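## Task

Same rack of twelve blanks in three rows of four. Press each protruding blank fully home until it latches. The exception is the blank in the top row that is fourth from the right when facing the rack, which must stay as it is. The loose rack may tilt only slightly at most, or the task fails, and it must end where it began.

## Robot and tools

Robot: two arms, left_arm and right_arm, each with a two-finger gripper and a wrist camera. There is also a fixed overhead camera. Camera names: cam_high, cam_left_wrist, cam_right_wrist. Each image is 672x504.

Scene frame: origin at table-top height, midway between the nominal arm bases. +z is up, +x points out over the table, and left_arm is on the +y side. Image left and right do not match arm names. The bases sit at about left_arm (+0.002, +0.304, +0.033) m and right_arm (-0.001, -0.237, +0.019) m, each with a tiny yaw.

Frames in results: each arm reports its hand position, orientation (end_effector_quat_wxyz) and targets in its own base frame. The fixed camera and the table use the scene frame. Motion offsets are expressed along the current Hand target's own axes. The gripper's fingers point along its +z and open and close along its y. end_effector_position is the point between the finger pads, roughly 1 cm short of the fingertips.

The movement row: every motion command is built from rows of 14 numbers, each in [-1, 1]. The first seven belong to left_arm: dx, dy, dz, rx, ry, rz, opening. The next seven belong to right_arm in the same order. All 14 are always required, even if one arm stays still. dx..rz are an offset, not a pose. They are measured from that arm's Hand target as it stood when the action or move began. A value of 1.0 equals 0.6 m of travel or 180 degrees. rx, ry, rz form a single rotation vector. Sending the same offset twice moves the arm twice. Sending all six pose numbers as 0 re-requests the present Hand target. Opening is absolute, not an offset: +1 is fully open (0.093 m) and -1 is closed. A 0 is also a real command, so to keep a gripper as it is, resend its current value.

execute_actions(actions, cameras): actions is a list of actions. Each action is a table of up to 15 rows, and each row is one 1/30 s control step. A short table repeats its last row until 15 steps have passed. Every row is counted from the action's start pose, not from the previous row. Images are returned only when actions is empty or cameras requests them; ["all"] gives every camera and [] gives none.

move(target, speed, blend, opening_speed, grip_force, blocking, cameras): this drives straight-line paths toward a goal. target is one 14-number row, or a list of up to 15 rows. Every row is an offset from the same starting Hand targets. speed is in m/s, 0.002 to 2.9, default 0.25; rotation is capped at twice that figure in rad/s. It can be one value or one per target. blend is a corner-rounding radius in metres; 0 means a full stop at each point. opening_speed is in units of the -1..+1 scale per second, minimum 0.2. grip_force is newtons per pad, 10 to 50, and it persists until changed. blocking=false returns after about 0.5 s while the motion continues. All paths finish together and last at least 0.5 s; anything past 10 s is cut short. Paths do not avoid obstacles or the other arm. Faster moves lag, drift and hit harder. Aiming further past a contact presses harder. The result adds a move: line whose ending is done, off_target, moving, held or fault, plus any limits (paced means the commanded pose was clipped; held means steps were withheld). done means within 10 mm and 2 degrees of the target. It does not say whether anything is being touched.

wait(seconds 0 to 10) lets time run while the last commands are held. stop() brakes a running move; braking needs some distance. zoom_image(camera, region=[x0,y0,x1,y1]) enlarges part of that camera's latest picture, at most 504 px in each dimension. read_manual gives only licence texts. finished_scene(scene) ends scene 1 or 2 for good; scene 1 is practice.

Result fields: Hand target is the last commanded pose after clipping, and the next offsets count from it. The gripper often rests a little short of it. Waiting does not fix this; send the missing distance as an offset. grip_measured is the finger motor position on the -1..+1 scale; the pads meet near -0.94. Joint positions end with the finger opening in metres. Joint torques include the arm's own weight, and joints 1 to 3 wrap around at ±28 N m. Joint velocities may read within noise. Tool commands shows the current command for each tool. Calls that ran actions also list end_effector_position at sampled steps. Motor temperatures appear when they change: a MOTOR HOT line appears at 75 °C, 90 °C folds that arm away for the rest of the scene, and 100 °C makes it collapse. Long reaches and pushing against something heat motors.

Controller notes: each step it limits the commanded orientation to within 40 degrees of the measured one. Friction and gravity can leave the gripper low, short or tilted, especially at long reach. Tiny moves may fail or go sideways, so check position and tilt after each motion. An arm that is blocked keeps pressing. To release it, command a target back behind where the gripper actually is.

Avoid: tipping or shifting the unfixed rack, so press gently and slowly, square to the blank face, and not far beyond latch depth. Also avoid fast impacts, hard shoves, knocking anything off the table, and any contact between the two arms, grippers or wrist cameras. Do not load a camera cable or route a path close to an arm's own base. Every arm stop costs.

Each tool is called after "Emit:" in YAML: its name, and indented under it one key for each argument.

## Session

Scene 1 is done. I'll start scene 2 by looking at the starting state.

Emit:
execute_actions:
  actions: []

Emit:
zoom_image:
  camera: "cam_high"
  region: [180, 120, 510, 290]

Scene clock: 0.00 s.
left_arm: end_effector_position=(+0.3997, -0.0387, +0.1084) grip_measured=+1.000 end_effector_quat_wxyz=(+0.610, +0.034, +0.792, +0.009) | right_arm: end_effector_position=(+0.3746, -0.0542, +0.0708) grip_measured=+1.000 end_effector_quat_wxyz=(+0.552, +0.129, +0.820, -0.078)
Joint positions: left_arm=[-0.143 1.585 0.382 0.942 -0.11 0.028 0.093] | right_arm=[-0.037 1.588 0.332 0.857 0.24 0.116 0.093]
Joint velocities: within noise
Joint torques (N m): no reading
Motor temperatures (°C): left_arm=[30 30 30 31 26 28 27] | right_arm=[26 32 38 34 25 25 27]
Heat: left arm: 31 °C; right arm: 38 °C.
Hand target: left_arm +0.4033, -0.0392, +0.1198; +0.623, +0.032, +0.781, +0.007 | right_arm +0.3765, -0.0542, +0.0742; +0.556, +0.130, +0.817, -0.078
Tool commands: left_gripper/opening=+1.0 right_gripper/opening=+1.0
camera_calibration:
cam_left_wrist: T_world_to_cam=[[-0.014079, -0.997855, -0.0639323, -0.0238852], [-0.661974, 0.0572218, -0.747339, 0.382666], [0.749394, 0.0317998, -0.66136, -0.138959], [0, 0, 0, 1]] pos_world=[0.357114, -0.041312, 0.192552]
cam_right_wrist: T_world_to_cam=[[-0.303617, -0.952702, -0.0132942, 0.0631805], [-0.683385, 0.227468, -0.693717, 0.357879], [0.663929, -0.201539, -0.720125, -0.120953], [0, 0, 0, 1]] pos_world=[0.344056, -0.0455906, 0.162005]

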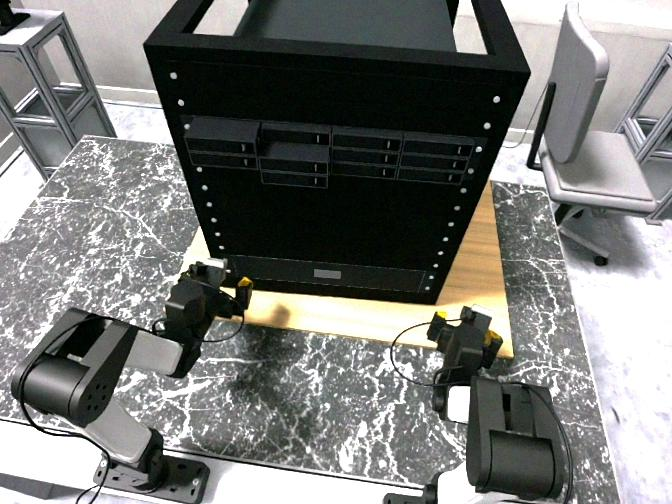

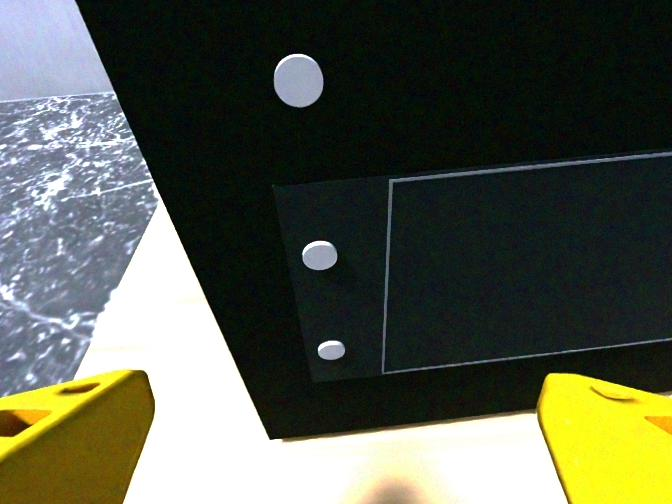

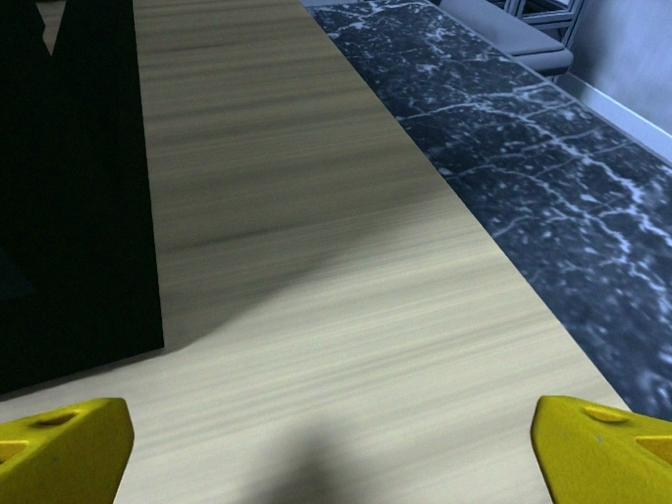

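Scaled by 1.527 from the camera's 672x504 image, which has a finer 960x720 frame.

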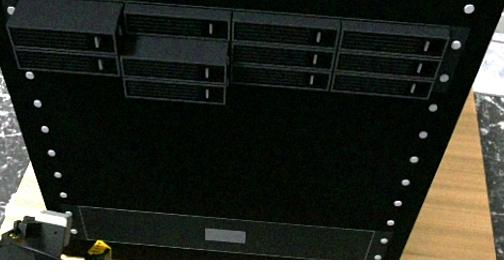

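Emit:
zoom_image:
  camera: "cam_high"
  region: [180, 110, 340, 200]

Emit:
zoom_image:
  camera: "cam_high"
  region: [320, 115, 490, 195]

Scaled by 3.150 from the camera's 672x504 image, which has a finer 960x720 frame.

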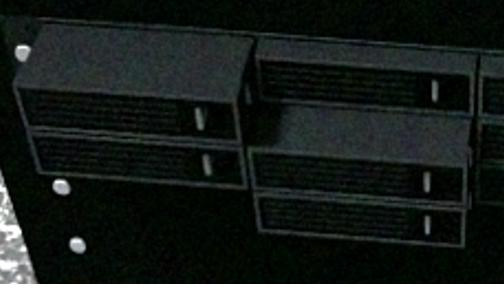

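Scaled by 2.965 from the camera's 672x504 image, which has a finer 960x720 frame.

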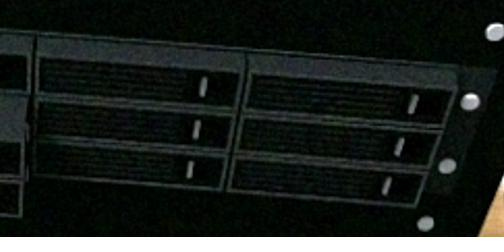

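Emit:
move:
  target: [-0.4943,-0.2647,-0.2942,-0.0249,0.0793,-0.0263,-1, 0,0,0,0,0,0,1]
  speed: 0.3
  cameras: ["cam_left_wrist"]

Emit:
zoom_image:
  camera: "cam_left_wrist"
  region: [0, 0, 504, 400]

Scene clock: 32.30 s.
left_arm: end_effector_position=(+0.2898, -0.2119, +0.4313) grip_measured=-0.974 end_effector_quat_wxyz=(+0.514, -0.014, +0.858, +0.023) | right_arm: end_effector_position=(+0.3746, -0.0542, +0.0708) grip_measured=+1.000 end_effector_quat_wxyz=(+0.552, +0.129, +0.820, -0.078)
Joint positions: left_arm=[-1.001 1.668 2.275 -1.438 -0.879 -0.673 0] | right_arm=[-0.037 1.588 0.332 0.857 0.24 0.116 0.093]
Joint torques (N m): left_arm=[0.06 -5.57 6.95 1.31 -0.49 -0.21] | right_arm=[-0.09 -5.12 6.93 2.84 0.08 -0.01]
Motor temperatures (°C): left_arm=[30 33 33 39 26 28 27] | right_arm=[26 34 41 40 25 25 27]
Heat: left arm: 39 °C; right arm: 41 °C.
Hand target: left_arm +0.2902, -0.2103, +0.4395; +0.522, -0.025, +0.852, +0.016 | right_arm +0.3765, -0.0542, +0.0742; +0.556, +0.130, +0.817, -0.078
Off the commanded pose: left_arm 0.008 m, 2 deg | right_arm 0.004 m, 1 deg.
move: done
camera_calibration:
cam_left_wrist: T_world_to_cam=[[0.0735631, -0.996464, -0.0405965, -0.212703], [-0.817059, -0.0368776, -0.575373, 0.512039], [0.571842, 0.075496, -0.816883, 0.290201], [0, 0, 0, 1]] pos_world=[0.268064, -0.214977, 0.523039]
Images, in order (width x height): cam_left_wrist 672x504.

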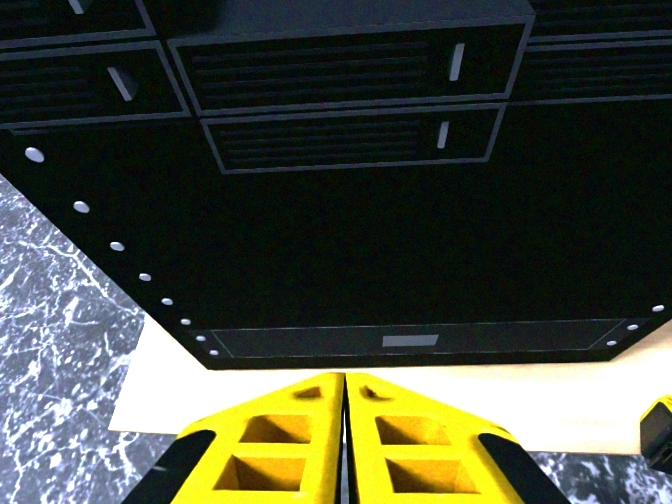

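Scaled by 1.000.

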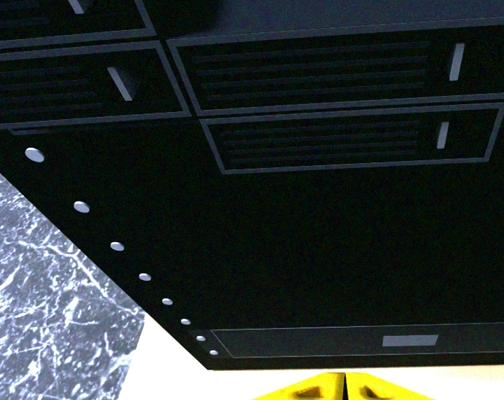

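Emit:
move:
  target: [-0.0938,-0.0032,0.1057,0,0,0,-1, 0,0,0,0,0,0,1]
  speed: 0.12
  cameras: ["cam_left_wrist","cam_high"]

Scene clock: 75.63 s.
left_arm: end_effector_position=(+0.3717, -0.2078, +0.4559) grip_measured=-0.974 end_effector_quat_wxyz=(+0.527, -0.022, +0.849, +0.020) | right_arm: end_effector_position=(+0.3746, -0.0542, +0.0708) grip_measured=+1.000 end_effector_quat_wxyz=(+0.552, +0.129, +0.820, -0.078)
Joint positions: left_arm=[-0.777 2.006 2.842 -1.476 -0.732 -0.449 0] | right_arm=[-0.037 1.588 0.332 0.857 0.24 0.116 0.093]
Joint torques (N m): left_arm=[0.61 -7.41 5.91 1.59 -0.1 0] | right_arm=[-0.02 -4.88 6.95 2.8 0.11 -0.01]
Heat: left arm: 36 °C; right arm: 43 °C.
Hand target: left_arm +0.3722, -0.2073, +0.4609; +0.522, -0.025, +0.852, +0.016 | right_arm +0.3765, -0.0542, +0.0742; +0.556, +0.130, +0.817, -0.078
Off the commanded pose: left_arm 0.005 m, 1 deg | right_arm 0.004 m, 1 deg.
elbow stopped short (left arm): the move would have taken joint 3 (elbow) straighter than the controller allows.
move: done
camera_calibration:
cam_left_wrist: T_world_to_cam=[[0.0860557, -0.995956, -0.0258269, -0.224959], [-0.798153, -0.0534033, -0.600083, 0.594087], [0.596277, 0.0722543, -0.799521, 0.245553], [0, 0, 0, 1]] pos_world=[0.347113, -0.210065, 0.547016]
Images, in order (width x height): cam_high 672x504, cam_left_wrist 672x504.

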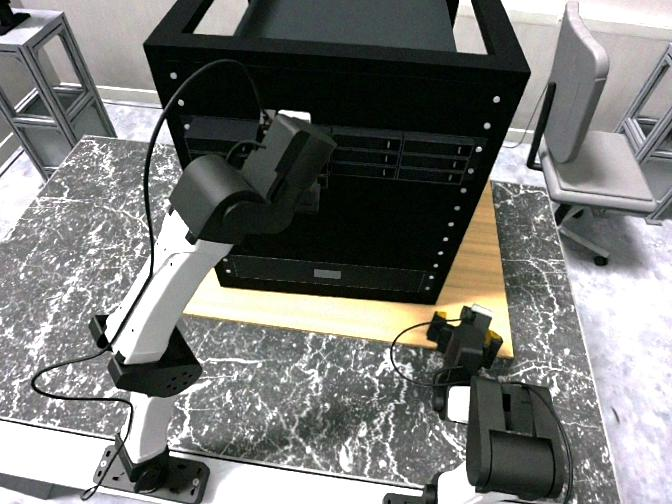

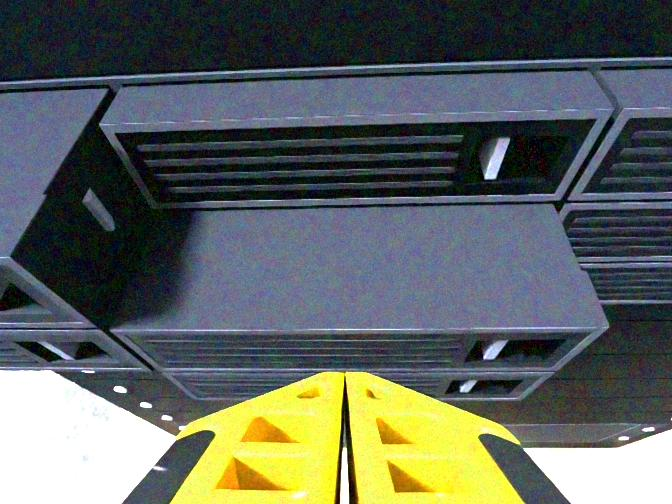

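Emit:
move:
  target:
    - [0.0675,-0.0017,-0.1248,0,0,0,-1, 0,0,0,0,0,0,1]
    - [0.0265,-0.0063,-0.1407,-0.1373,-0.1321,0.4855,1, 0,0,0,0,0,0,1]
    - [-0.0113,-0.0047,-0.0663,-0.1373,-0.1321,0.4855,1, 0,0,0,0,0,0,1]
  speed: [0.15,0.5,0.12]
  blend: [0.01,0,0]
  cameras: ["cam_left_wrist","cam_high"]

Scene clock: 112.63 s.
left_arm: end_effector_position=(+0.3400, -0.2145, +0.4691) grip_measured=+1.000 end_effector_quat_wxyz=(+0.481, +0.479, +0.497, +0.541) | right_arm: end_effector_position=(+0.3746, -0.0542, +0.0708) grip_measured=+1.000 end_effector_quat_wxyz=(+0.552, +0.129, +0.820, -0.078)
Joint positions: left_arm=[-0.923 1.391 1.481 -0.003 -0.998 1.684 0.093] | right_arm=[-0.037 1.588 0.332 0.857 0.24 0.116 0.093]
Joint torques (N m): left_arm=[0.65 -5.49 9.48 1.67 0.27 -0.24] | right_arm=[-0.09 -5.05 6.82 2.82 0.12 -0.03]
Heat: left arm: 37 °C; right arm: 44 °C.
Hand target: left_arm +0.3401, -0.2120, +0.4850; +0.498, +0.465, +0.500, +0.535 | right_arm +0.3765, -0.0542, +0.0742; +0.556, +0.130, +0.817, -0.078
Off the commanded pose: left_arm 0.016 m, 3 deg | right_arm 0.004 m, 1 deg.
move: off_target (left_arm); target 2's new opening was sent with left_arm's hand 0.012 m and 2 deg from that target
camera_calibration:
cam_left_wrist: T_world_to_cam=[[0.0734564, 0.0474057, -0.996171, 0.454639], [-0.518138, 0.855294, 0.00249479, 0.393261], [0.852137, 0.515971, 0.0873895, -0.13241], [0, 0, 0, 1]] pos_world=[0.283199, -0.289586, 0.463488]
Images, in order (width x height): cam_high 672x504, cam_left_wrist 672x504.

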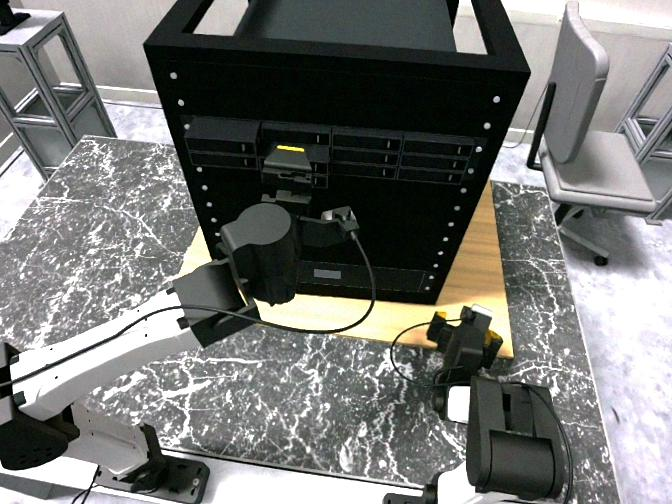

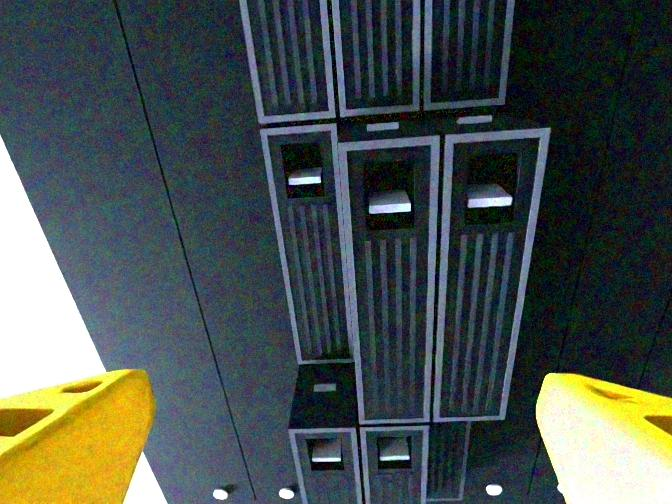

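Emit:
move:
  target: [-0.0002,0.0035,0.0505,0,0,-0.0127,1, 0,0,0,0,0,0,1]
  speed: 0.08
  cameras: ["cam_left_wrist"]

Scene clock: 132.00 s.
left_arm: end_effector_position=(+0.3698, -0.2118, +0.4736) grip_measured=+1.000 end_effector_quat_wxyz=(+0.491, +0.469, +0.508, +0.530) | right_arm: end_effector_position=(+0.3746, -0.0542, +0.0708) grip_measured=+1.000 end_effector_quat_wxyz=(+0.552, +0.129, +0.820, -0.078)
Joint positions: left_arm=[-0.839 1.46 1.562 -0.027 -0.915 1.627 0.093] | right_arm=[-0.037 1.588 0.332 0.857 0.24 0.116 0.093]
Joint torques (N m): left_arm=[0.58 -5.9 9.32 1.75 0.22 -0.28] | right_arm=[-0.01 -5.08 6.75 2.81 0.13 -0.02]
Motor temperatures (°C): left_arm=[30 36 41 38 26 28 27] | right_arm=[26 35 43 45 25 25 27]
Heat: left arm: 41 °C; right arm: 45 °C.
Hand target: left_arm +0.3701, -0.2101, +0.4890; +0.509, +0.455, +0.509, +0.525 | right_arm +0.3765, -0.0542, +0.0742; +0.556, +0.130, +0.817, -0.078
Off the commanded pose: left_arm 0.016 m, 3 deg | right_arm 0.004 m, 1 deg.
move: off_target (left_arm)
camera_calibration:
cam_left_wrist: T_world_to_cam=[[0.0754907, 0.00459832, -0.997136, 0.447383], [-0.517098, 0.855202, -0.0352044, 0.42397], [0.852591, 0.518275, 0.0669376, -0.149588], [0, 0, 0, 1]] pos_world=[0.312999, -0.28711, 0.47104]
Images, in order (width x height): cam_left_wrist 672x504.

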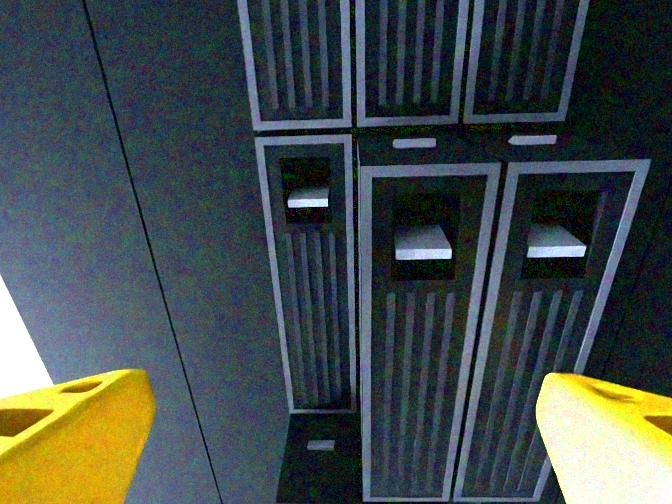

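Emit:
move:
  target: [0,0.0013,0.0537,0,0,0,1, 0,0,0,0,0,0,1]
  speed: 0.05
  cameras: ["cam_left_wrist"]

Scene clock: 138.80 s.
left_arm: end_effector_position=(+0.4013, -0.2100, +0.4768) grip_measured=+1.000 end_effector_quat_wxyz=(+0.492, +0.469, +0.508, +0.529) | right_arm: end_effector_position=(+0.3746, -0.0542, +0.0708) grip_measured=+1.000 end_effector_quat_wxyz=(+0.552, +0.129, +0.820, -0.078)
Joint positions: left_arm=[-0.762 1.541 1.654 -0.047 -0.837 1.614 0.093] | right_arm=[-0.037 1.588 0.332 0.857 0.24 0.116 0.093]
Joint torques (N m): left_arm=[0.87 -6.35 9.68 1.79 0.17 -0.22] | right_arm=[-0.31 -5.24 6.78 2.86 0.17 -0.03]
Heat: left arm: 41 °C; right arm: 45 °C.
Hand target: left_arm +0.4022, -0.2078, +0.4921; +0.509, +0.455, +0.509, +0.525 | right_arm +0.3765, -0.0542, +0.0742; +0.556, +0.130, +0.817, -0.078
Off the commanded pose: left_arm 0.015 m, 3 deg | right_arm 0.004 m, 1 deg.
move: off_target (left_arm)
camera_calibration:
cam_left_wrist: T_world_to_cam=[[0.0742318, 0.00164664, -0.99724, 0.448248], [-0.515474, 0.856108, -0.0369568, 0.439186], [0.853684, 0.516794, 0.0643992, -0.177093], [0, 0, 0, 1]] pos_world=[0.344296, -0.285208, 0.474646]
Images, in order (width x height): cam_left_wrist 672x504.

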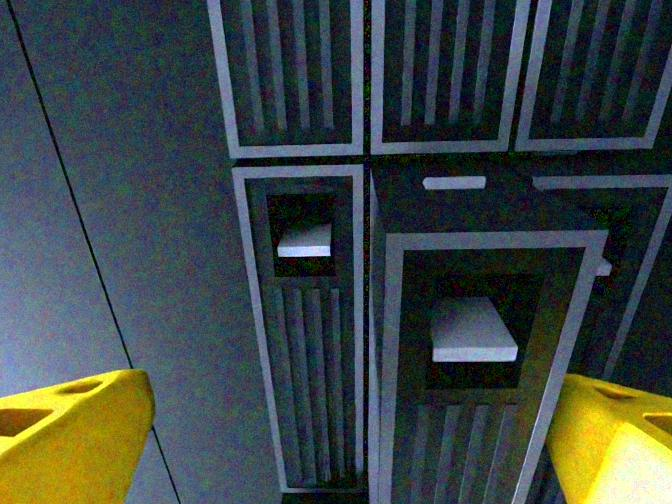

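Emit:
move:
  target: [0,0.0008,0.0166,0,0,0,1, 0,0,0,0,0,0,1]
  speed: 0.04

Emit:
move:
  target: [0,0.0008,0.0133,0,0,0,1, 0,0,0,0,0,0,1]
  speed: 0.04
  cameras: ["cam_left_wrist"]

Scene clock: 142.73 s.
left_arm: end_effector_position=(+0.4098, -0.2090, +0.4776) grip_measured=+1.000 end_effector_quat_wxyz=(+0.490, +0.470, +0.509, +0.529) | right_arm: end_effector_position=(+0.3746, -0.0542, +0.0708) grip_measured=+1.000 end_effector_quat_wxyz=(+0.552, +0.129, +0.820, -0.078)
Joint positions: left_arm=[-0.743 1.566 1.686 -0.061 -0.82 1.612 0.093] | right_arm=[-0.037 1.588 0.332 0.857 0.24 0.116 0.093]
Joint torques (N m): left_arm=[1.13 -6.49 9.62 1.89 0.19 -0.25] | right_arm=[-0.21 -5.26 6.8 2.85 0.11 -0.04]
Heat: left arm: 41 °C; right arm: 45 °C.
Hand target: left_arm +0.4120, -0.2071, +0.4933; +0.509, +0.455, +0.509, +0.525 | right_arm +0.3765, -0.0542, +0.0742; +0.556, +0.130, +0.817, -0.078
Off the commanded pose: left_arm 0.016 m, 3 deg | right_arm 0.004 m, 1 deg.
move: off_target (left_arm)

Scene clock: 143.57 s.
left_arm: end_effector_position=(+0.4134, -0.2093, +0.4780) grip_measured=+1.000 end_effector_quat_wxyz=(+0.486, +0.475, +0.509, +0.529) | right_arm: end_effector_position=(+0.3746, -0.0542, +0.0708) grip_measured=+1.000 end_effector_quat_wxyz=(+0.552, +0.129, +0.820, -0.078)
Joint positions: left_arm=[-0.735 1.579 1.711 -0.085 -0.811 1.611 0.093] | right_arm=[-0.037 1.588 0.332 0.857 0.24 0.116 0.093]
Joint torques (N m): left_arm=[2.06 -5.9 9.61 2.05 0.33 -0.28] | right_arm=[-0.06 -5.2 6.94 2.84 0.11 0]
Heat: left arm: 41 °C; right arm: 45 °C.
Hand target: left_arm +0.4200, -0.2066, +0.4941; +0.509, +0.455, +0.509, +0.525 | right_arm +0.3765, -0.0542, +0.0742; +0.556, +0.130, +0.817, -0.078
Off the commanded pose: left_arm 0.018 m, 3 deg | right_arm 0.004 m, 1 deg.
move: off_target (left_arm)
camera_calibration:
cam_left_wrist: T_world_to_cam=[[0.0615345, 0.0126712, -0.998025, 0.456387], [-0.516106, 0.856269, -0.0209497, 0.43751], [0.854312, 0.516375, 0.0592298, -0.18573], [0, 0, 0, 1]] pos_world=[0.356389, -0.284502, 0.475652]
Images, in order (width x height): cam_left_wrist 672x504.

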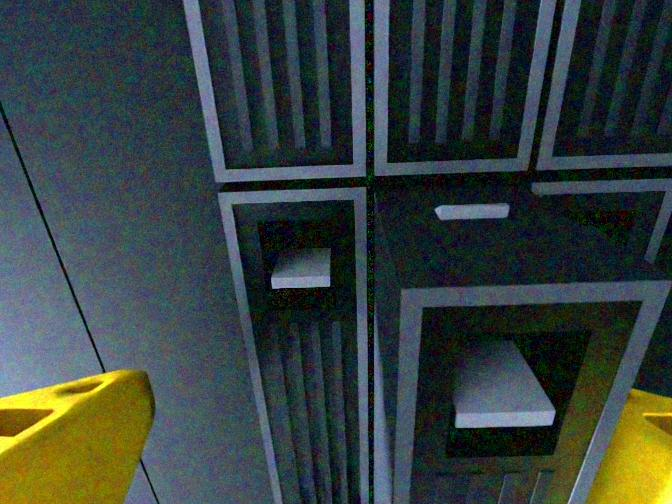

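Emit:
move:
  target: [0,0.0010,0.0199,0,0,0,1, 0,0,0,0,0,0,1]
  speed: 0.04

Emit:
move:
  target: [0,0.0008,0.0150,0,0,0,1, 0,0,0,0,0,0,1]
  speed: 0.04
  cameras: ["cam_left_wrist"]

Emit:
zoom_image:
  camera: "cam_left_wrist"
  region: [350, 130, 672, 300]

Scene clock: 156.83 s.
left_arm: end_effector_position=(+0.4151, -0.2100, +0.4784) grip_measured=+1.000 end_effector_quat_wxyz=(+0.479, +0.485, +0.508, +0.527) | right_arm: end_effector_position=(+0.3746, -0.0542, +0.0708) grip_measured=+1.000 end_effector_quat_wxyz=(+0.552, +0.129, +0.820, -0.078)
Joint positions: left_arm=[-0.732 1.591 1.746 -0.133 -0.803 1.611 0.093] | right_arm=[-0.037 1.588 0.332 0.857 0.24 0.116 0.093]
Joint torques (N m): left_arm=[4.07 -4.67 9.57 2.51 0.44 -0.3] | right_arm=[0.06 -5.2 6.91 2.84 0.15 -0.06]
Heat: left arm: 44 °C; right arm: 46 °C.
Hand target: left_arm +0.4318, -0.2056, +0.4958; +0.509, +0.455, +0.509, +0.525 | right_arm +0.3765, -0.0542, +0.0742; +0.556, +0.130, +0.817, -0.078
Off the commanded pose: left_arm 0.024 m, 5 deg | right_arm 0.004 m, 1 deg.
move: off_target (left_arm)

Scene clock: 157.73 s.
left_arm: end_effector_position=(+0.4164, -0.2107, +0.4785) grip_measured=+1.000 end_effector_quat_wxyz=(+0.473, +0.492, +0.507, +0.526) | right_arm: end_effector_position=(+0.3746, -0.0542, +0.0708) grip_measured=+1.000 end_effector_quat_wxyz=(+0.552, +0.129, +0.820, -0.078)
Joint positions: left_arm=[-0.73 1.601 1.772 -0.169 -0.797 1.611 0.093] | right_arm=[-0.037 1.588 0.332 0.857 0.24 0.116 0.093]
Joint torques (N m): left_arm=[5.52 -3.86 9.51 2.79 0.56 -0.32] | right_arm=[-0.06 -5.15 7.02 2.83 0.11 -0.03]
Heat: left arm: 44 °C; right arm: 46 °C.
Hand target: left_arm +0.4407, -0.2050, +0.4969; +0.509, +0.455, +0.509, +0.525 | right_arm +0.3765, -0.0542, +0.0742; +0.556, +0.130, +0.817, -0.078
Off the commanded pose: left_arm 0.031 m, 6 deg | right_arm 0.004 m, 1 deg.
move: off_target (left_arm)
camera_calibration:
cam_left_wrist: T_world_to_cam=[[0.0291226, 0.042091, -0.998689, 0.47681], [-0.509235, 0.860361, 0.0214113, 0.417978], [0.860135, 0.507944, 0.0464902, -0.185666], [0, 0, 0, 1]] pos_world=[0.358661, -0.285373, 0.475867]
Images, in order (width x height): cam_left_wrist 672x504.

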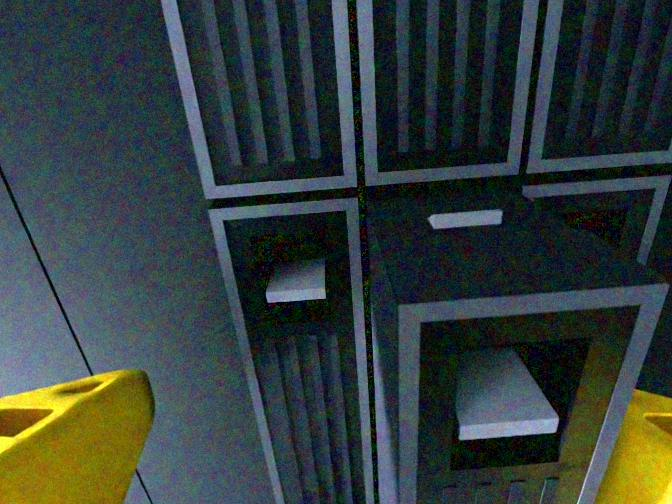

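Scaled by 1.565 from the camera's 672x504 image, which has a finer 960x720 frame.

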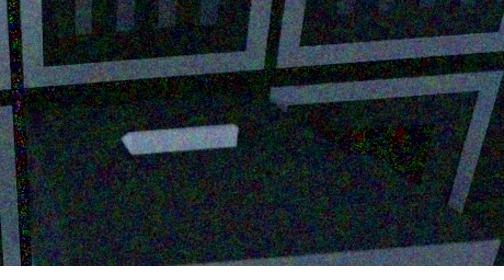

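Emit:
move:
  target: [0,0.0008,0.0150,0,0,0,1, 0,0,0,0,0,0,1]
  speed: 0.04
  cameras: ["cam_left_wrist"]

Emit:
zoom_image:
  camera: "cam_left_wrist"
  region: [180, 130, 672, 300]

Scene clock: 165.80 s.
left_arm: end_effector_position=(+0.4176, -0.2114, +0.4786) grip_measured=+1.000 end_effector_quat_wxyz=(+0.468, +0.501, +0.505, +0.524) | right_arm: end_effector_position=(+0.3746, -0.0542, +0.0708) grip_measured=+1.000 end_effector_quat_wxyz=(+0.552, +0.129, +0.820, -0.078)
Joint positions: left_arm=[-0.726 1.61 1.797 -0.206 -0.787 1.611 0.093] | right_arm=[-0.037 1.588 0.332 0.857 0.24 0.116 0.093]
Joint torques (N m): left_arm=[6.86 -3.07 9.33 3.06 0.6 -0.34] | right_arm=[-0.05 -5.42 7.01 2.83 0.1 -0.02]
Heat: left arm: 45 °C; right arm: 46 °C.
Hand target: left_arm +0.4496, -0.2044, +0.4979; +0.509, +0.455, +0.509, +0.525 | right_arm +0.3765, -0.0542, +0.0742; +0.556, +0.130, +0.817, -0.078
Off the commanded pose: left_arm 0.038 m, 7 deg | right_arm 0.004 m, 1 deg.
move: off_target (left_arm)
camera_calibration:
cam_left_wrist: T_world_to_cam=[[0.0146448, 0.0547161, -0.998395, 0.485473], [-0.502866, 0.863441, 0.0399439, 0.408254], [0.86424, 0.501474, 0.0401598, -0.186473], [0, 0, 0, 1]] pos_world=[0.359344, -0.285555, 0.475875]
Images, in order (width x height): cam_left_wrist 672x504.

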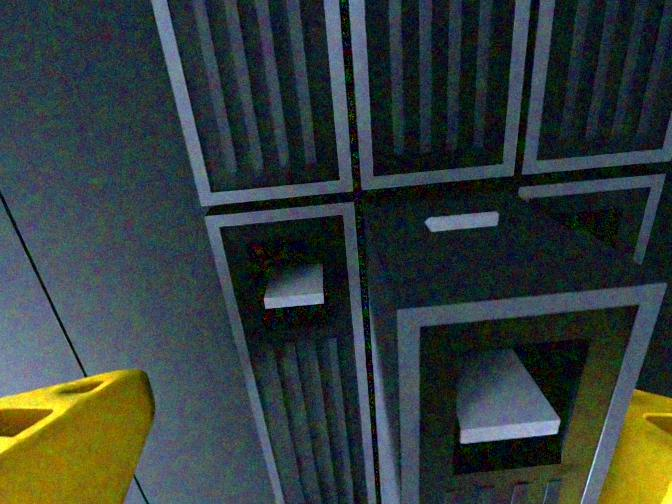

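Scaled by 1.024 from the camera's 672x504 image, which has a finer 960x720 frame.

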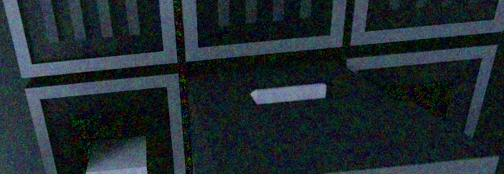

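Emit:
move:
  target:
    - [0.0007,-0.0058,-0.0332,0,0,0,1, 0,0,0,0,0,0,1]
    - [0.0007,0.0022,-0.1752,0,0,0,1, 0,0,0,0,0,0,1]
    - [-0.0013,0.0512,-0.1718,0,0,0,1, 0,0,0,0,0,0,1]
    - [-0.0013,0.0452,-0.0598,0,0,0,1, 0,0,0,0,0,0,1]
  speed: [0.06,0.15,0.15,0.07]
  blend: [0.005,0.008,0.008,0]
  cameras: ["cam_left_wrist"]

Scene clock: 182.93 s.
left_arm: end_effector_position=(+0.4105, -0.2072, +0.5098) grip_measured=+1.000 end_effector_quat_wxyz=(+0.491, +0.466, +0.510, +0.531) | right_arm: end_effector_position=(+0.3746, -0.0542, +0.0708) grip_measured=+1.000 end_effector_quat_wxyz=(+0.552, +0.129, +0.820, -0.078)
Joint positions: left_arm=[-0.739 1.62 1.876 -0.189 -0.823 1.613 0.093] | right_arm=[-0.037 1.588 0.332 0.857 0.24 0.116 0.093]
Joint torques (N m): left_arm=[0.85 -6.52 8.91 1.82 0.25 -0.31] | right_arm=[-0.05 -5.31 7.04 2.82 0.11 -0.02]
Motor temperatures (°C): left_arm=[32 35 43 46 26 28 27] | right_arm=[26 35 44 46 25 25 27]
Heat: left arm: 46 °C; right arm: 46 °C.
Hand target: left_arm +0.4120, -0.2067, +0.5226; +0.509, +0.455, +0.509, +0.525 | right_arm +0.3765, -0.0542, +0.0742; +0.556, +0.130, +0.817, -0.078
Off the commanded pose: left_arm 0.013 m, 3 deg | right_arm 0.004 m, 1 deg.
move: off_target (left_arm)
camera_calibration:
cam_left_wrist: T_world_to_cam=[[0.0758657, 0.00103983, -0.997118, 0.479512], [-0.522568, 0.851711, -0.0388714, 0.445657], [0.849216, 0.524011, 0.065159, -0.185583], [0, 0, 0, 1]] pos_world=[0.354107, -0.282822, 0.507545]
Images, in order (width x height): cam_left_wrist 672x504.

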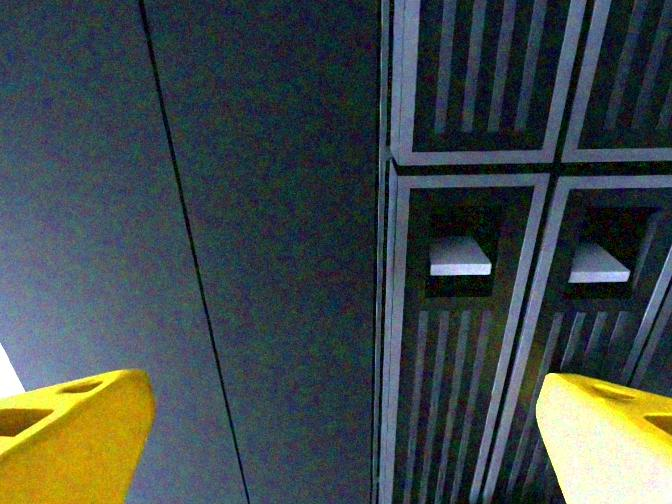

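Emit:
move:
  target: [0,-0.0015,0.0200,0,0,0,1, 0,0,0,0,0,0,1]
  speed: 0.04

Emit:
move:
  target: [0,0.0013,0.0266,0,0,0,1, 0,0,0,0,0,0,1]
  speed: 0.05
  cameras: ["cam_left_wrist"]

Emit:
zoom_image:
  camera: "cam_left_wrist"
  region: [350, 100, 672, 300]

Scene clock: 189.97 s.
left_arm: end_effector_position=(+0.4129, -0.2077, +0.5103) grip_measured=+1.000 end_effector_quat_wxyz=(+0.486, +0.474, +0.509, +0.529) | right_arm: end_effector_position=(+0.3746, -0.0542, +0.0708) grip_measured=+1.000 end_effector_quat_wxyz=(+0.552, +0.129, +0.820, -0.078)
Joint positions: left_arm=[-0.733 1.634 1.909 -0.229 -0.811 1.612 0.093] | right_arm=[-0.037 1.588 0.332 0.857 0.24 0.116 0.093]
Joint torques (N m): left_arm=[2.89 -5.23 8.85 2.23 0.38 -0.33] | right_arm=[0.1 -5.3 7.04 2.83 0.12 0.03]
Heat: left arm: 45 °C; right arm: 47 °C.
Hand target: left_arm +0.4241, -0.2058, +0.5224; +0.509, +0.455, +0.509, +0.525 | right_arm +0.3765, -0.0542, +0.0742; +0.556, +0.130, +0.817, -0.078
Off the commanded pose: left_arm 0.017 m, 4 deg | right_arm 0.004 m, 1 deg.
move: off_target (left_arm)

Scene clock: 190.93 s.
left_arm: end_effector_position=(+0.4151, -0.2088, +0.5108) grip_measured=+1.000 end_effector_quat_wxyz=(+0.477, +0.489, +0.506, +0.526) | right_arm: end_effector_position=(+0.3746, -0.0542, +0.0708) grip_measured=+1.000 end_effector_quat_wxyz=(+0.552, +0.129, +0.820, -0.078)
Joint positions: left_arm=[-0.727 1.653 1.962 -0.296 -0.794 1.612 0.093] | right_arm=[-0.037 1.588 0.332 0.857 0.24 0.116 0.093]
Joint torques (N m): left_arm=[5.24 -3.73 8.51 2.79 0.5 -0.33] | right_arm=[0.01 -5.11 6.87 2.75 0.11 -0.03]
Heat: left arm: 45 °C; right arm: 47 °C.
Hand target: left_arm +0.4398, -0.2048, +0.5243; +0.509, +0.455, +0.509, +0.525 | right_arm +0.3765, -0.0542, +0.0742; +0.556, +0.130, +0.817, -0.078
Off the commanded pose: left_arm 0.028 m, 5 deg | right_arm 0.004 m, 1 deg.
move: off_target (left_arm)
camera_calibration:
cam_left_wrist: T_world_to_cam=[[0.0371048, 0.035289, -0.998688, 0.504236], [-0.508403, 0.861042, 0.0115362, 0.41982], [0.860319, 0.507308, 0.0498898, -0.189041], [0, 0, 0, 1]] pos_world=[0.357364, -0.283375, 0.508162]
Images, in order (width x height): cam_left_wrist 672x504.

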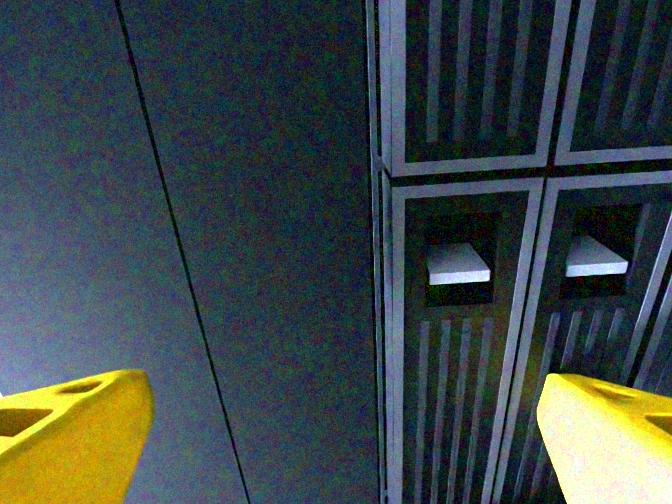

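Scaled by 1.565 from the camera's 672x504 image, which has a finer 960x720 frame.

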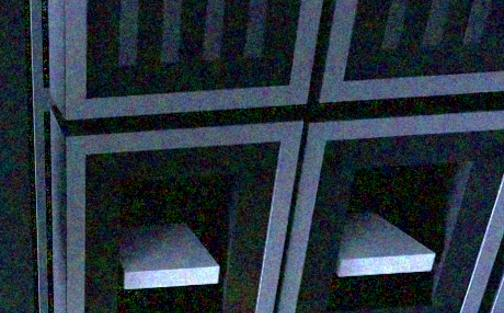

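Emit:
move:
  target: [0,0.0005,0.0133,0,0,0,1, 0,0,0,0,0,0,1]
  speed: 0.05

Scene clock: 195.50 s.
left_arm: end_effector_position=(+0.4163, -0.2091, +0.5108) grip_measured=+1.000 end_effector_quat_wxyz=(+0.474, +0.496, +0.505, +0.524) | right_arm: end_effector_position=(+0.3746, -0.0542, +0.0708) grip_measured=+1.000 end_effector_quat_wxyz=(+0.552, +0.129, +0.820, -0.078)
Joint positions: left_arm=[-0.723 1.662 1.988 -0.33 -0.782 1.609 0.093] | right_arm=[-0.037 1.588 0.332 0.857 0.24 0.116 0.093]
Joint torques (N m): left_arm=[6.39 -3.07 8.31 3.03 0.55 -0.32] | right_arm=[0.02 -5.12 7.02 2.76 0.11 0.01]
Heat: left arm: 46 °C; right arm: 47 °C.
Hand target: left_arm +0.4478, -0.2042, +0.5251; +0.509, +0.455, +0.509, +0.525 | right_arm +0.3765, -0.0542, +0.0742; +0.556, +0.130, +0.817, -0.078
Off the commanded pose: left_arm 0.035 m, 6 deg | right_arm 0.004 m, 1 deg.
move: off_target (left_arm)

Emit:
move:
  target:
    - [0.0002,-0.0012,-0.0298,0,0,0,1, 0,0,0,0,0,0,1]
    - [0.0003,-0.0003,-0.1807,0,0,0,1, 0,0,0,0,0,0,1]
    - [0.1862,0.0062,-0.1675,0,0,0,1, 0,0,0,0,0,0,1]
    - [0.1862,0.0037,-0.1308,0,0,0,1, 0,0,0,0,0,0,1]
  speed: [0.06,0.15,0.2,0.1]
  blend: [0.005,0.01,0.01,0]
  cameras: ["cam_left_wrist"]

Scene clock: 207.30 s.
left_arm: end_effector_position=(+0.3638, -0.1008, +0.5063) grip_measured=+1.000 end_effector_quat_wxyz=(+0.495, +0.466, +0.511, +0.526) | right_arm: end_effector_position=(+0.3746, -0.0542, +0.0708) grip_measured=+1.000 end_effector_quat_wxyz=(+0.552, +0.129, +0.820, -0.078)
Joint positions: left_arm=[-0.526 1.252 1.558 -0.254 -0.601 1.585 0.093] | right_arm=[-0.037 1.588 0.332 0.857 0.24 0.116 0.093]
Joint torques (N m): left_arm=[1.05 -4.38 7.68 1.97 0.17 -0.25] | right_arm=[0.05 -5.19 6.93 2.79 0.09 -0.05]
Heat: left arm: 48 °C; right arm: 47 °C.
Hand target: left_arm +0.3618, -0.0983, +0.5174; +0.509, +0.455, +0.509, +0.525 | right_arm +0.3765, -0.0542, +0.0742; +0.556, +0.130, +0.817, -0.078
Off the commanded pose: left_arm 0.012 m, 2 deg | right_arm 0.004 m, 1 deg.
move: off_target (left_arm)
camera_calibration:
cam_left_wrist: T_world_to_cam=[[0.0741766, -0.00863926, -0.997208, 0.479172], [-0.51538, 0.85574, -0.0457498, 0.331835], [0.853745, 0.517335, 0.0590233, -0.200666], [0, 0, 0, 1]] pos_world=[0.306795, -0.176013, 0.50486]
Images, in order (width x height): cam_left_wrist 672x504.

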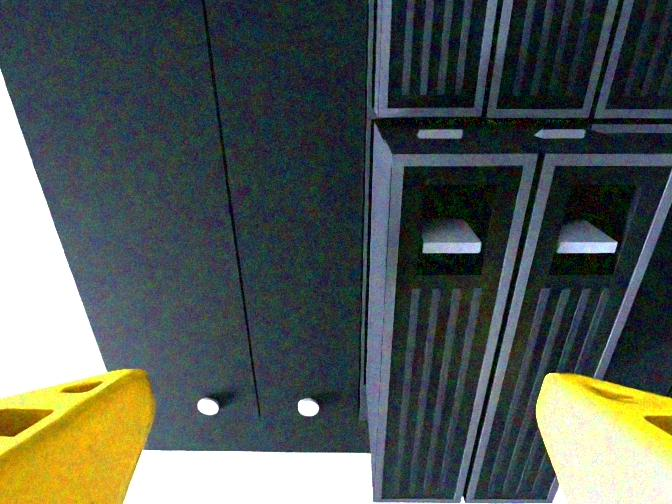

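Emit:
move:
  target: [0,-0.0035,0.0500,0,0,0,1, 0,0,0,0,0,0,1]
  speed: 0.05
  cameras: ["cam_left_wrist"]

Scene clock: 215.57 s.
left_arm: end_effector_position=(+0.3932, -0.0980, +0.4980) grip_measured=+1.000 end_effector_quat_wxyz=(+0.487, +0.473, +0.514, +0.524) | right_arm: end_effector_position=(+0.3746, -0.0542, +0.0708) grip_measured=+1.000 end_effector_quat_wxyz=(+0.552, +0.129, +0.820, -0.078)
Joint positions: left_arm=[-0.458 1.328 1.594 -0.238 -0.537 1.58 0.093] | right_arm=[-0.037 1.588 0.332 0.857 0.24 0.116 0.093]
Joint torques (N m): left_arm=[0.94 -4.59 9.22 2.08 0.2 -0.26] | right_arm=[0.05 -5.14 6.83 2.8 0.14 -0.03]
Heat: left arm: 47 °C; right arm: 47 °C.
Hand target: left_arm +0.3920, -0.0962, +0.5173; +0.509, +0.455, +0.509, +0.525 | right_arm +0.3765, -0.0542, +0.0742; +0.556, +0.130, +0.817, -0.078
Off the commanded pose: left_arm 0.020 m, 3 deg | right_arm 0.004 m, 1 deg.
move: off_target (left_arm)
camera_calibration:
cam_left_wrist: T_world_to_cam=[[0.0543715, 0.0000263628, -0.998521, 0.47806], [-0.518323, 0.85472, -0.0282012, 0.33651], [0.853455, 0.51909, 0.0464861, -0.220234], [0, 0, 0, 1]] pos_world=[0.336388, -0.173313, 0.49708]
Images, in order (width x height): cam_left_wrist 672x504.

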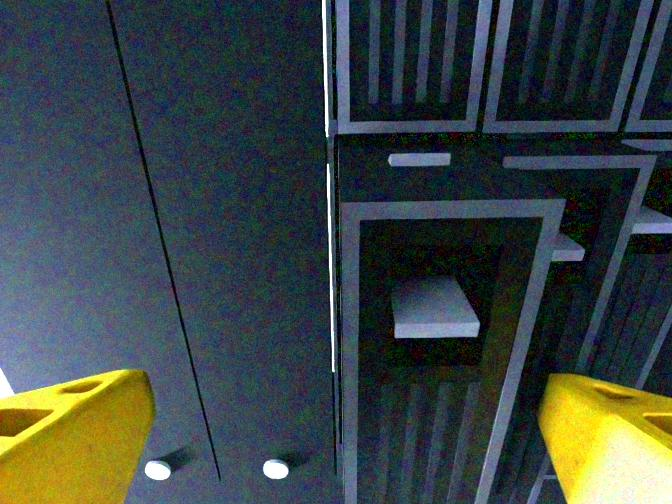

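Emit:
move:
  target: [-0.0005,0.0110,0.0190,0,0,0,1, 0,0,0,0,0,0,1]
  speed: 0.04

Emit:
move:
  target: [0,0.0008,0.0150,0,0,0,1, 0,0,0,0,0,0,1]
  speed: 0.04
  cameras: ["cam_left_wrist"]

Scene clock: 224.00 s.
left_arm: end_effector_position=(+0.4038, -0.0976, +0.5042) grip_measured=+1.000 end_effector_quat_wxyz=(+0.486, +0.474, +0.515, +0.524) | right_arm: end_effector_position=(+0.3746, -0.0542, +0.0708) grip_measured=+1.000 end_effector_quat_wxyz=(+0.552, +0.129, +0.820, -0.078)
Joint positions: left_arm=[-0.439 1.374 1.66 -0.262 -0.517 1.579 0.093] | right_arm=[-0.037 1.588 0.332 0.857 0.24 0.116 0.093]
Joint torques (N m): left_arm=[1.07 -4.79 9.31 2.09 0.23 -0.25] | right_arm=[-0.05 -5 6.74 2.84 0.11 0]
Heat: left arm: 46 °C; right arm: 47 °C.
Hand target: left_arm +0.4028, -0.0955, +0.5248; +0.509, +0.455, +0.509, +0.525 | right_arm +0.3765, -0.0542, +0.0742; +0.556, +0.130, +0.817, -0.078
Off the commanded pose: left_arm 0.021 m, 3 deg | right_arm 0.004 m, 1 deg.
move: off_target (left_arm)

Scene clock: 224.83 s.
left_arm: end_effector_position=(+0.4068, -0.0978, +0.5044) grip_measured=+1.000 end_effector_quat_wxyz=(+0.483, +0.481, +0.515, +0.520) | right_arm: end_effector_position=(+0.3746, -0.0542, +0.0708) grip_measured=+1.000 end_effector_quat_wxyz=(+0.552, +0.129, +0.820, -0.078)
Joint positions: left_arm=[-0.431 1.389 1.688 -0.29 -0.502 1.577 0.093] | right_arm=[-0.037 1.588 0.332 0.857 0.24 0.116 0.093]
Joint torques (N m): left_arm=[1.87 -3.84 9.18 2.39 0.2 -0.24] | right_arm=[-0.03 -5.2 6.8 2.8 0.11 -0.05]
Heat: left arm: 46 °C; right arm: 47 °C.
Hand target: left_arm +0.4118, -0.0949, +0.5259; +0.509, +0.455, +0.509, +0.525 | right_arm +0.3765, -0.0542, +0.0742; +0.556, +0.130, +0.817, -0.078
Off the commanded pose: left_arm 0.022 m, 4 deg | right_arm 0.004 m, 1 deg.
move: off_target (left_arm)
camera_calibration:
cam_left_wrist: T_world_to_cam=[[0.0372801, 0.00598783, -0.999287, 0.49165], [-0.512422, 0.85862, -0.0139719, 0.334349], [0.857924, 0.512578, 0.0350777, -0.228891], [0, 0, 0, 1]] pos_world=[0.34937, -0.172698, 0.504]
Images, in order (width x height): cam_left_wrist 672x504.

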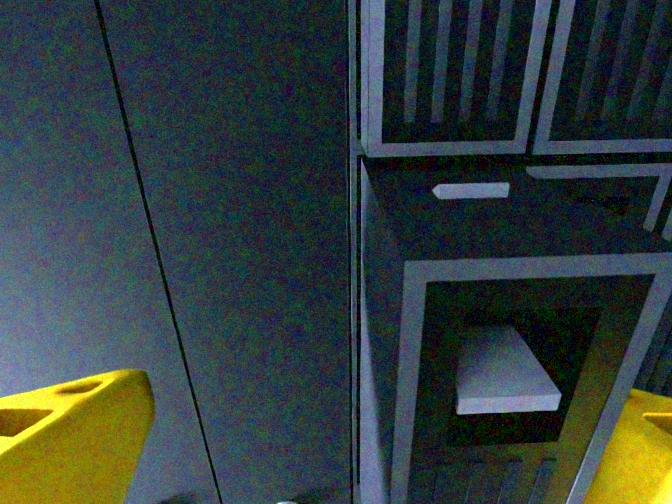

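Emit:
move:
  target: [0,0.0008,0.0200,0,0,0,1, 0,0,0,0,0,0,1]
  speed: 0.05

Emit:
move:
  target: [0,0.0006,0.0133,0,0,0,1, 0,0,0,0,0,0,1]
  speed: 0.05
  cameras: ["cam_left_wrist","cam_high"]

Emit:
zoom_image:
  camera: "cam_left_wrist"
  region: [350, 100, 672, 300]

Scene clock: 229.40 s.
left_arm: end_effector_position=(+0.4086, -0.0980, +0.5047) grip_measured=+1.000 end_effector_quat_wxyz=(+0.479, +0.491, +0.515, +0.514) | right_arm: end_effector_position=(+0.3746, -0.0542, +0.0708) grip_measured=+1.000 end_effector_quat_wxyz=(+0.552, +0.129, +0.820, -0.078)
Joint positions: left_arm=[-0.423 1.404 1.724 -0.334 -0.483 1.575 0.093] | right_arm=[-0.037 1.588 0.332 0.857 0.24 0.116 0.093]
Joint torques (N m): left_arm=[2.92 -2.58 8.95 2.87 0.2 -0.25] | right_arm=[-0.03 -5.31 6.8 2.82 0.08 -0.03]
Heat: left arm: 47 °C; right arm: 48 °C.
Hand target: left_arm +0.4236, -0.0940, +0.5273; +0.509, +0.455, +0.509, +0.525 | right_arm +0.3765, -0.0542, +0.0742; +0.556, +0.130, +0.817, -0.078
Off the commanded pose: left_arm 0.027 m, 6 deg | right_arm 0.004 m, 1 deg.
move: off_target (left_arm)

Scene clock: 230.27 s.
left_arm: end_effector_position=(+0.4098, -0.0980, +0.5049) grip_measured=+1.000 end_effector_quat_wxyz=(+0.476, +0.497, +0.516, +0.510) | right_arm: end_effector_position=(+0.3746, -0.0542, +0.0708) grip_measured=+1.000 end_effector_quat_wxyz=(+0.552, +0.129, +0.820, -0.078)
Joint positions: left_arm=[-0.416 1.414 1.748 -0.364 -0.469 1.573 0.093] | right_arm=[-0.037 1.588 0.332 0.857 0.24 0.116 0.093]
Joint torques (N m): left_arm=[3.36 -1.58 8.72 3.17 0.2 -0.19] | right_arm=[-0.13 -5.23 6.93 2.8 0.09 0.04]
Heat: left arm: 47 °C; right arm: 48 °C.
Hand target: left_arm +0.4315, -0.0933, +0.5282; +0.509, +0.455, +0.509, +0.525 | right_arm +0.3765, -0.0542, +0.0742; +0.556, +0.130, +0.817, -0.078
Off the commanded pose: left_arm 0.032 m, 6 deg | right_arm 0.004 m, 1 deg.
move: off_target (left_arm)
camera_calibration:
cam_left_wrist: T_world_to_cam=[[0.00352363, 0.0164287, -0.999859, 0.507157], [-0.496398, 0.868005, 0.0125129, 0.317101], [0.868088, 0.496284, 0.0112137, -0.225102], [0, 0, 0, 1]] pos_world=[0.35103, -0.171862, 0.505642]
Images, in order (width x height): cam_high 672x504, cam_left_wrist 672x504.

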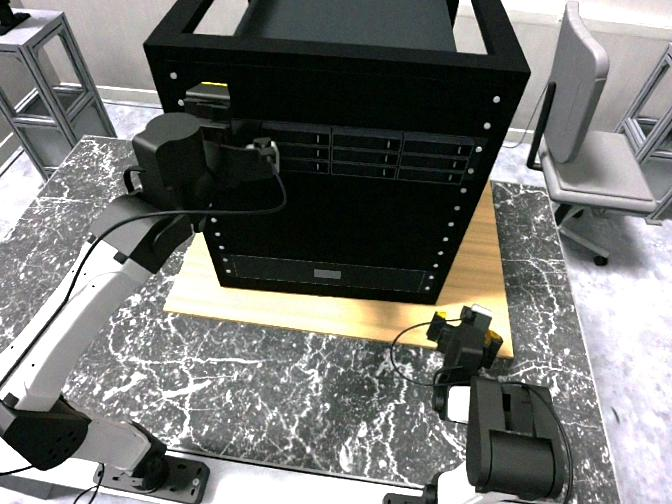

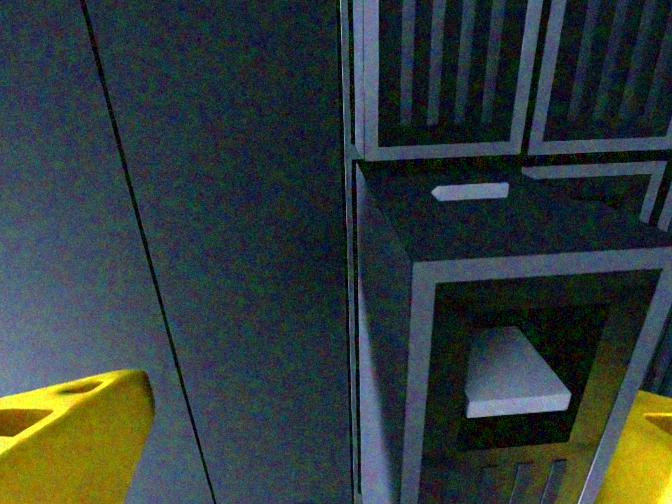

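Scaled by 1.565 from the camera's 672x504 image, which has a finer 960x720 frame.

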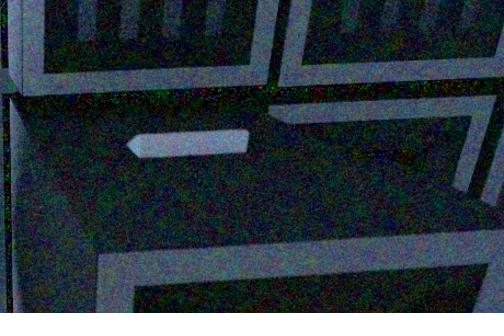

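Emit:
move:
  target:
    - [0.0003,-0.0045,-0.0305,0,0,0,1, 0,0,0,0,0,0,1]
    - [0.0020,-0.0160,-0.2525,0,0,0,1, 0,0,0,0,0,0,1]
  speed: [0.06,0.18]
  blend: [0.005,0]
  cameras: ["cam_left_wrist","cam_high"]

Emit:
zoom_image:
  camera: "cam_left_wrist"
  region: [330, 20, 672, 260]

Emit:
zoom_image:
  camera: "cam_high"
  region: [180, 110, 340, 200]

Scene clock: 240.00 s.
left_arm: end_effector_position=(+0.2823, -0.1031, +0.5081) grip_measured=+1.000 end_effector_quat_wxyz=(+0.510, +0.457, +0.508, +0.522) | right_arm: end_effector_position=(+0.3746, -0.0542, +0.0708) grip_measured=+1.000 end_effector_quat_wxyz=(+0.552, +0.129, +0.820, -0.078)
Joint positions: left_arm=[-0.783 1.034 1.429 -0.298 -0.845 1.603 0.093] | right_arm=[-0.037 1.588 0.332 0.857 0.24 0.116 0.093]
Joint torques (N m): left_arm=[-0.77 -2.29 5.19 1.9 -0.11 -0.09] | right_arm=[0.05 -5.08 6.72 2.79 0.08 -0.05]
Heat: left arm: 50 °C; right arm: 48 °C.
Hand target: left_arm +0.2813, -0.1032, +0.5082; +0.509, +0.455, +0.509, +0.525 | right_arm +0.3765, -0.0542, +0.0742; +0.556, +0.130, +0.817, -0.078
Off the commanded pose: left_arm 0.001 m, 0 deg | right_arm 0.004 m, 1 deg.
move: done
camera_calibration:
cam_left_wrist: T_world_to_cam=[[0.0970553, -0.0336896, -0.994709, 0.476722], [-0.502471, 0.861051, -0.0781897, 0.305195], [0.859129, 0.507401, 0.0666415, -0.136426], [0, 0, 0, 1]] pos_world=[0.22429, -0.177505, 0.507154]
Images, in order (width x height): cam_high 672x504, cam_left_wrist 672x504.

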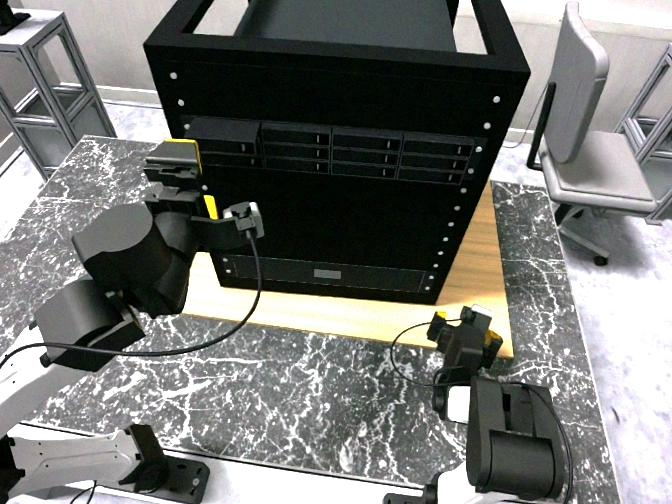

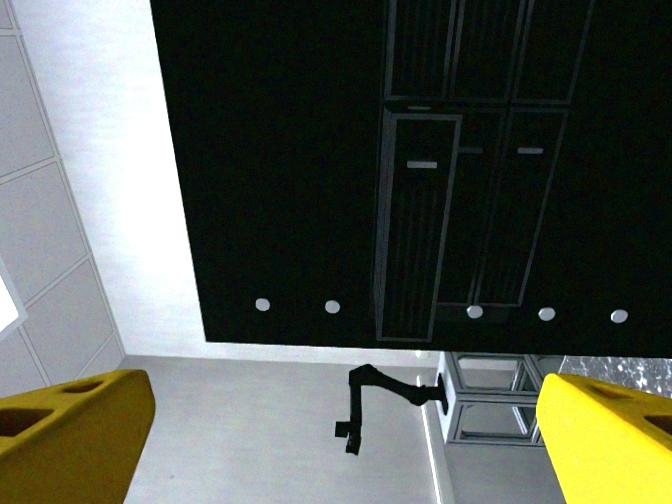

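Scaled by 1.474 from the camera's 672x504 image, which has a finer 960x720 frame.

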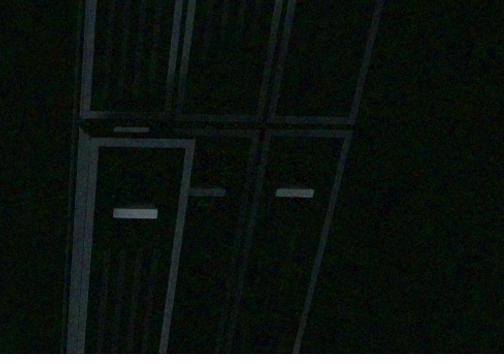

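Scaled by 3.150 from the camera's 672x504 image, which has a finer 960x720 frame.

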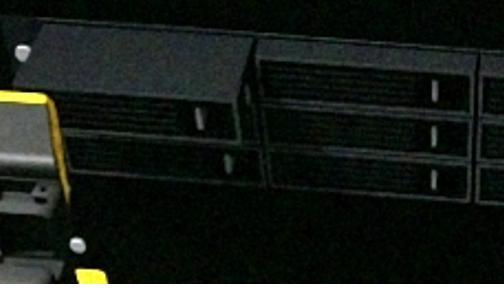

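Emit:
zoom_image:
  camera: "cam_high"
  region: [250, 110, 490, 200]

Scaled by 2.100 from the camera's 672x504 image, which has a finer 960x720 frame.

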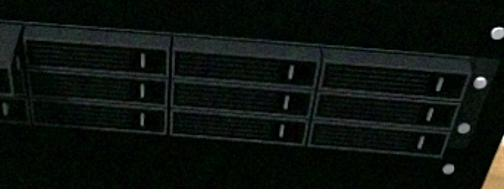

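Emit:
finished_scene:
  scene: 2

The scene is finished: the task was done.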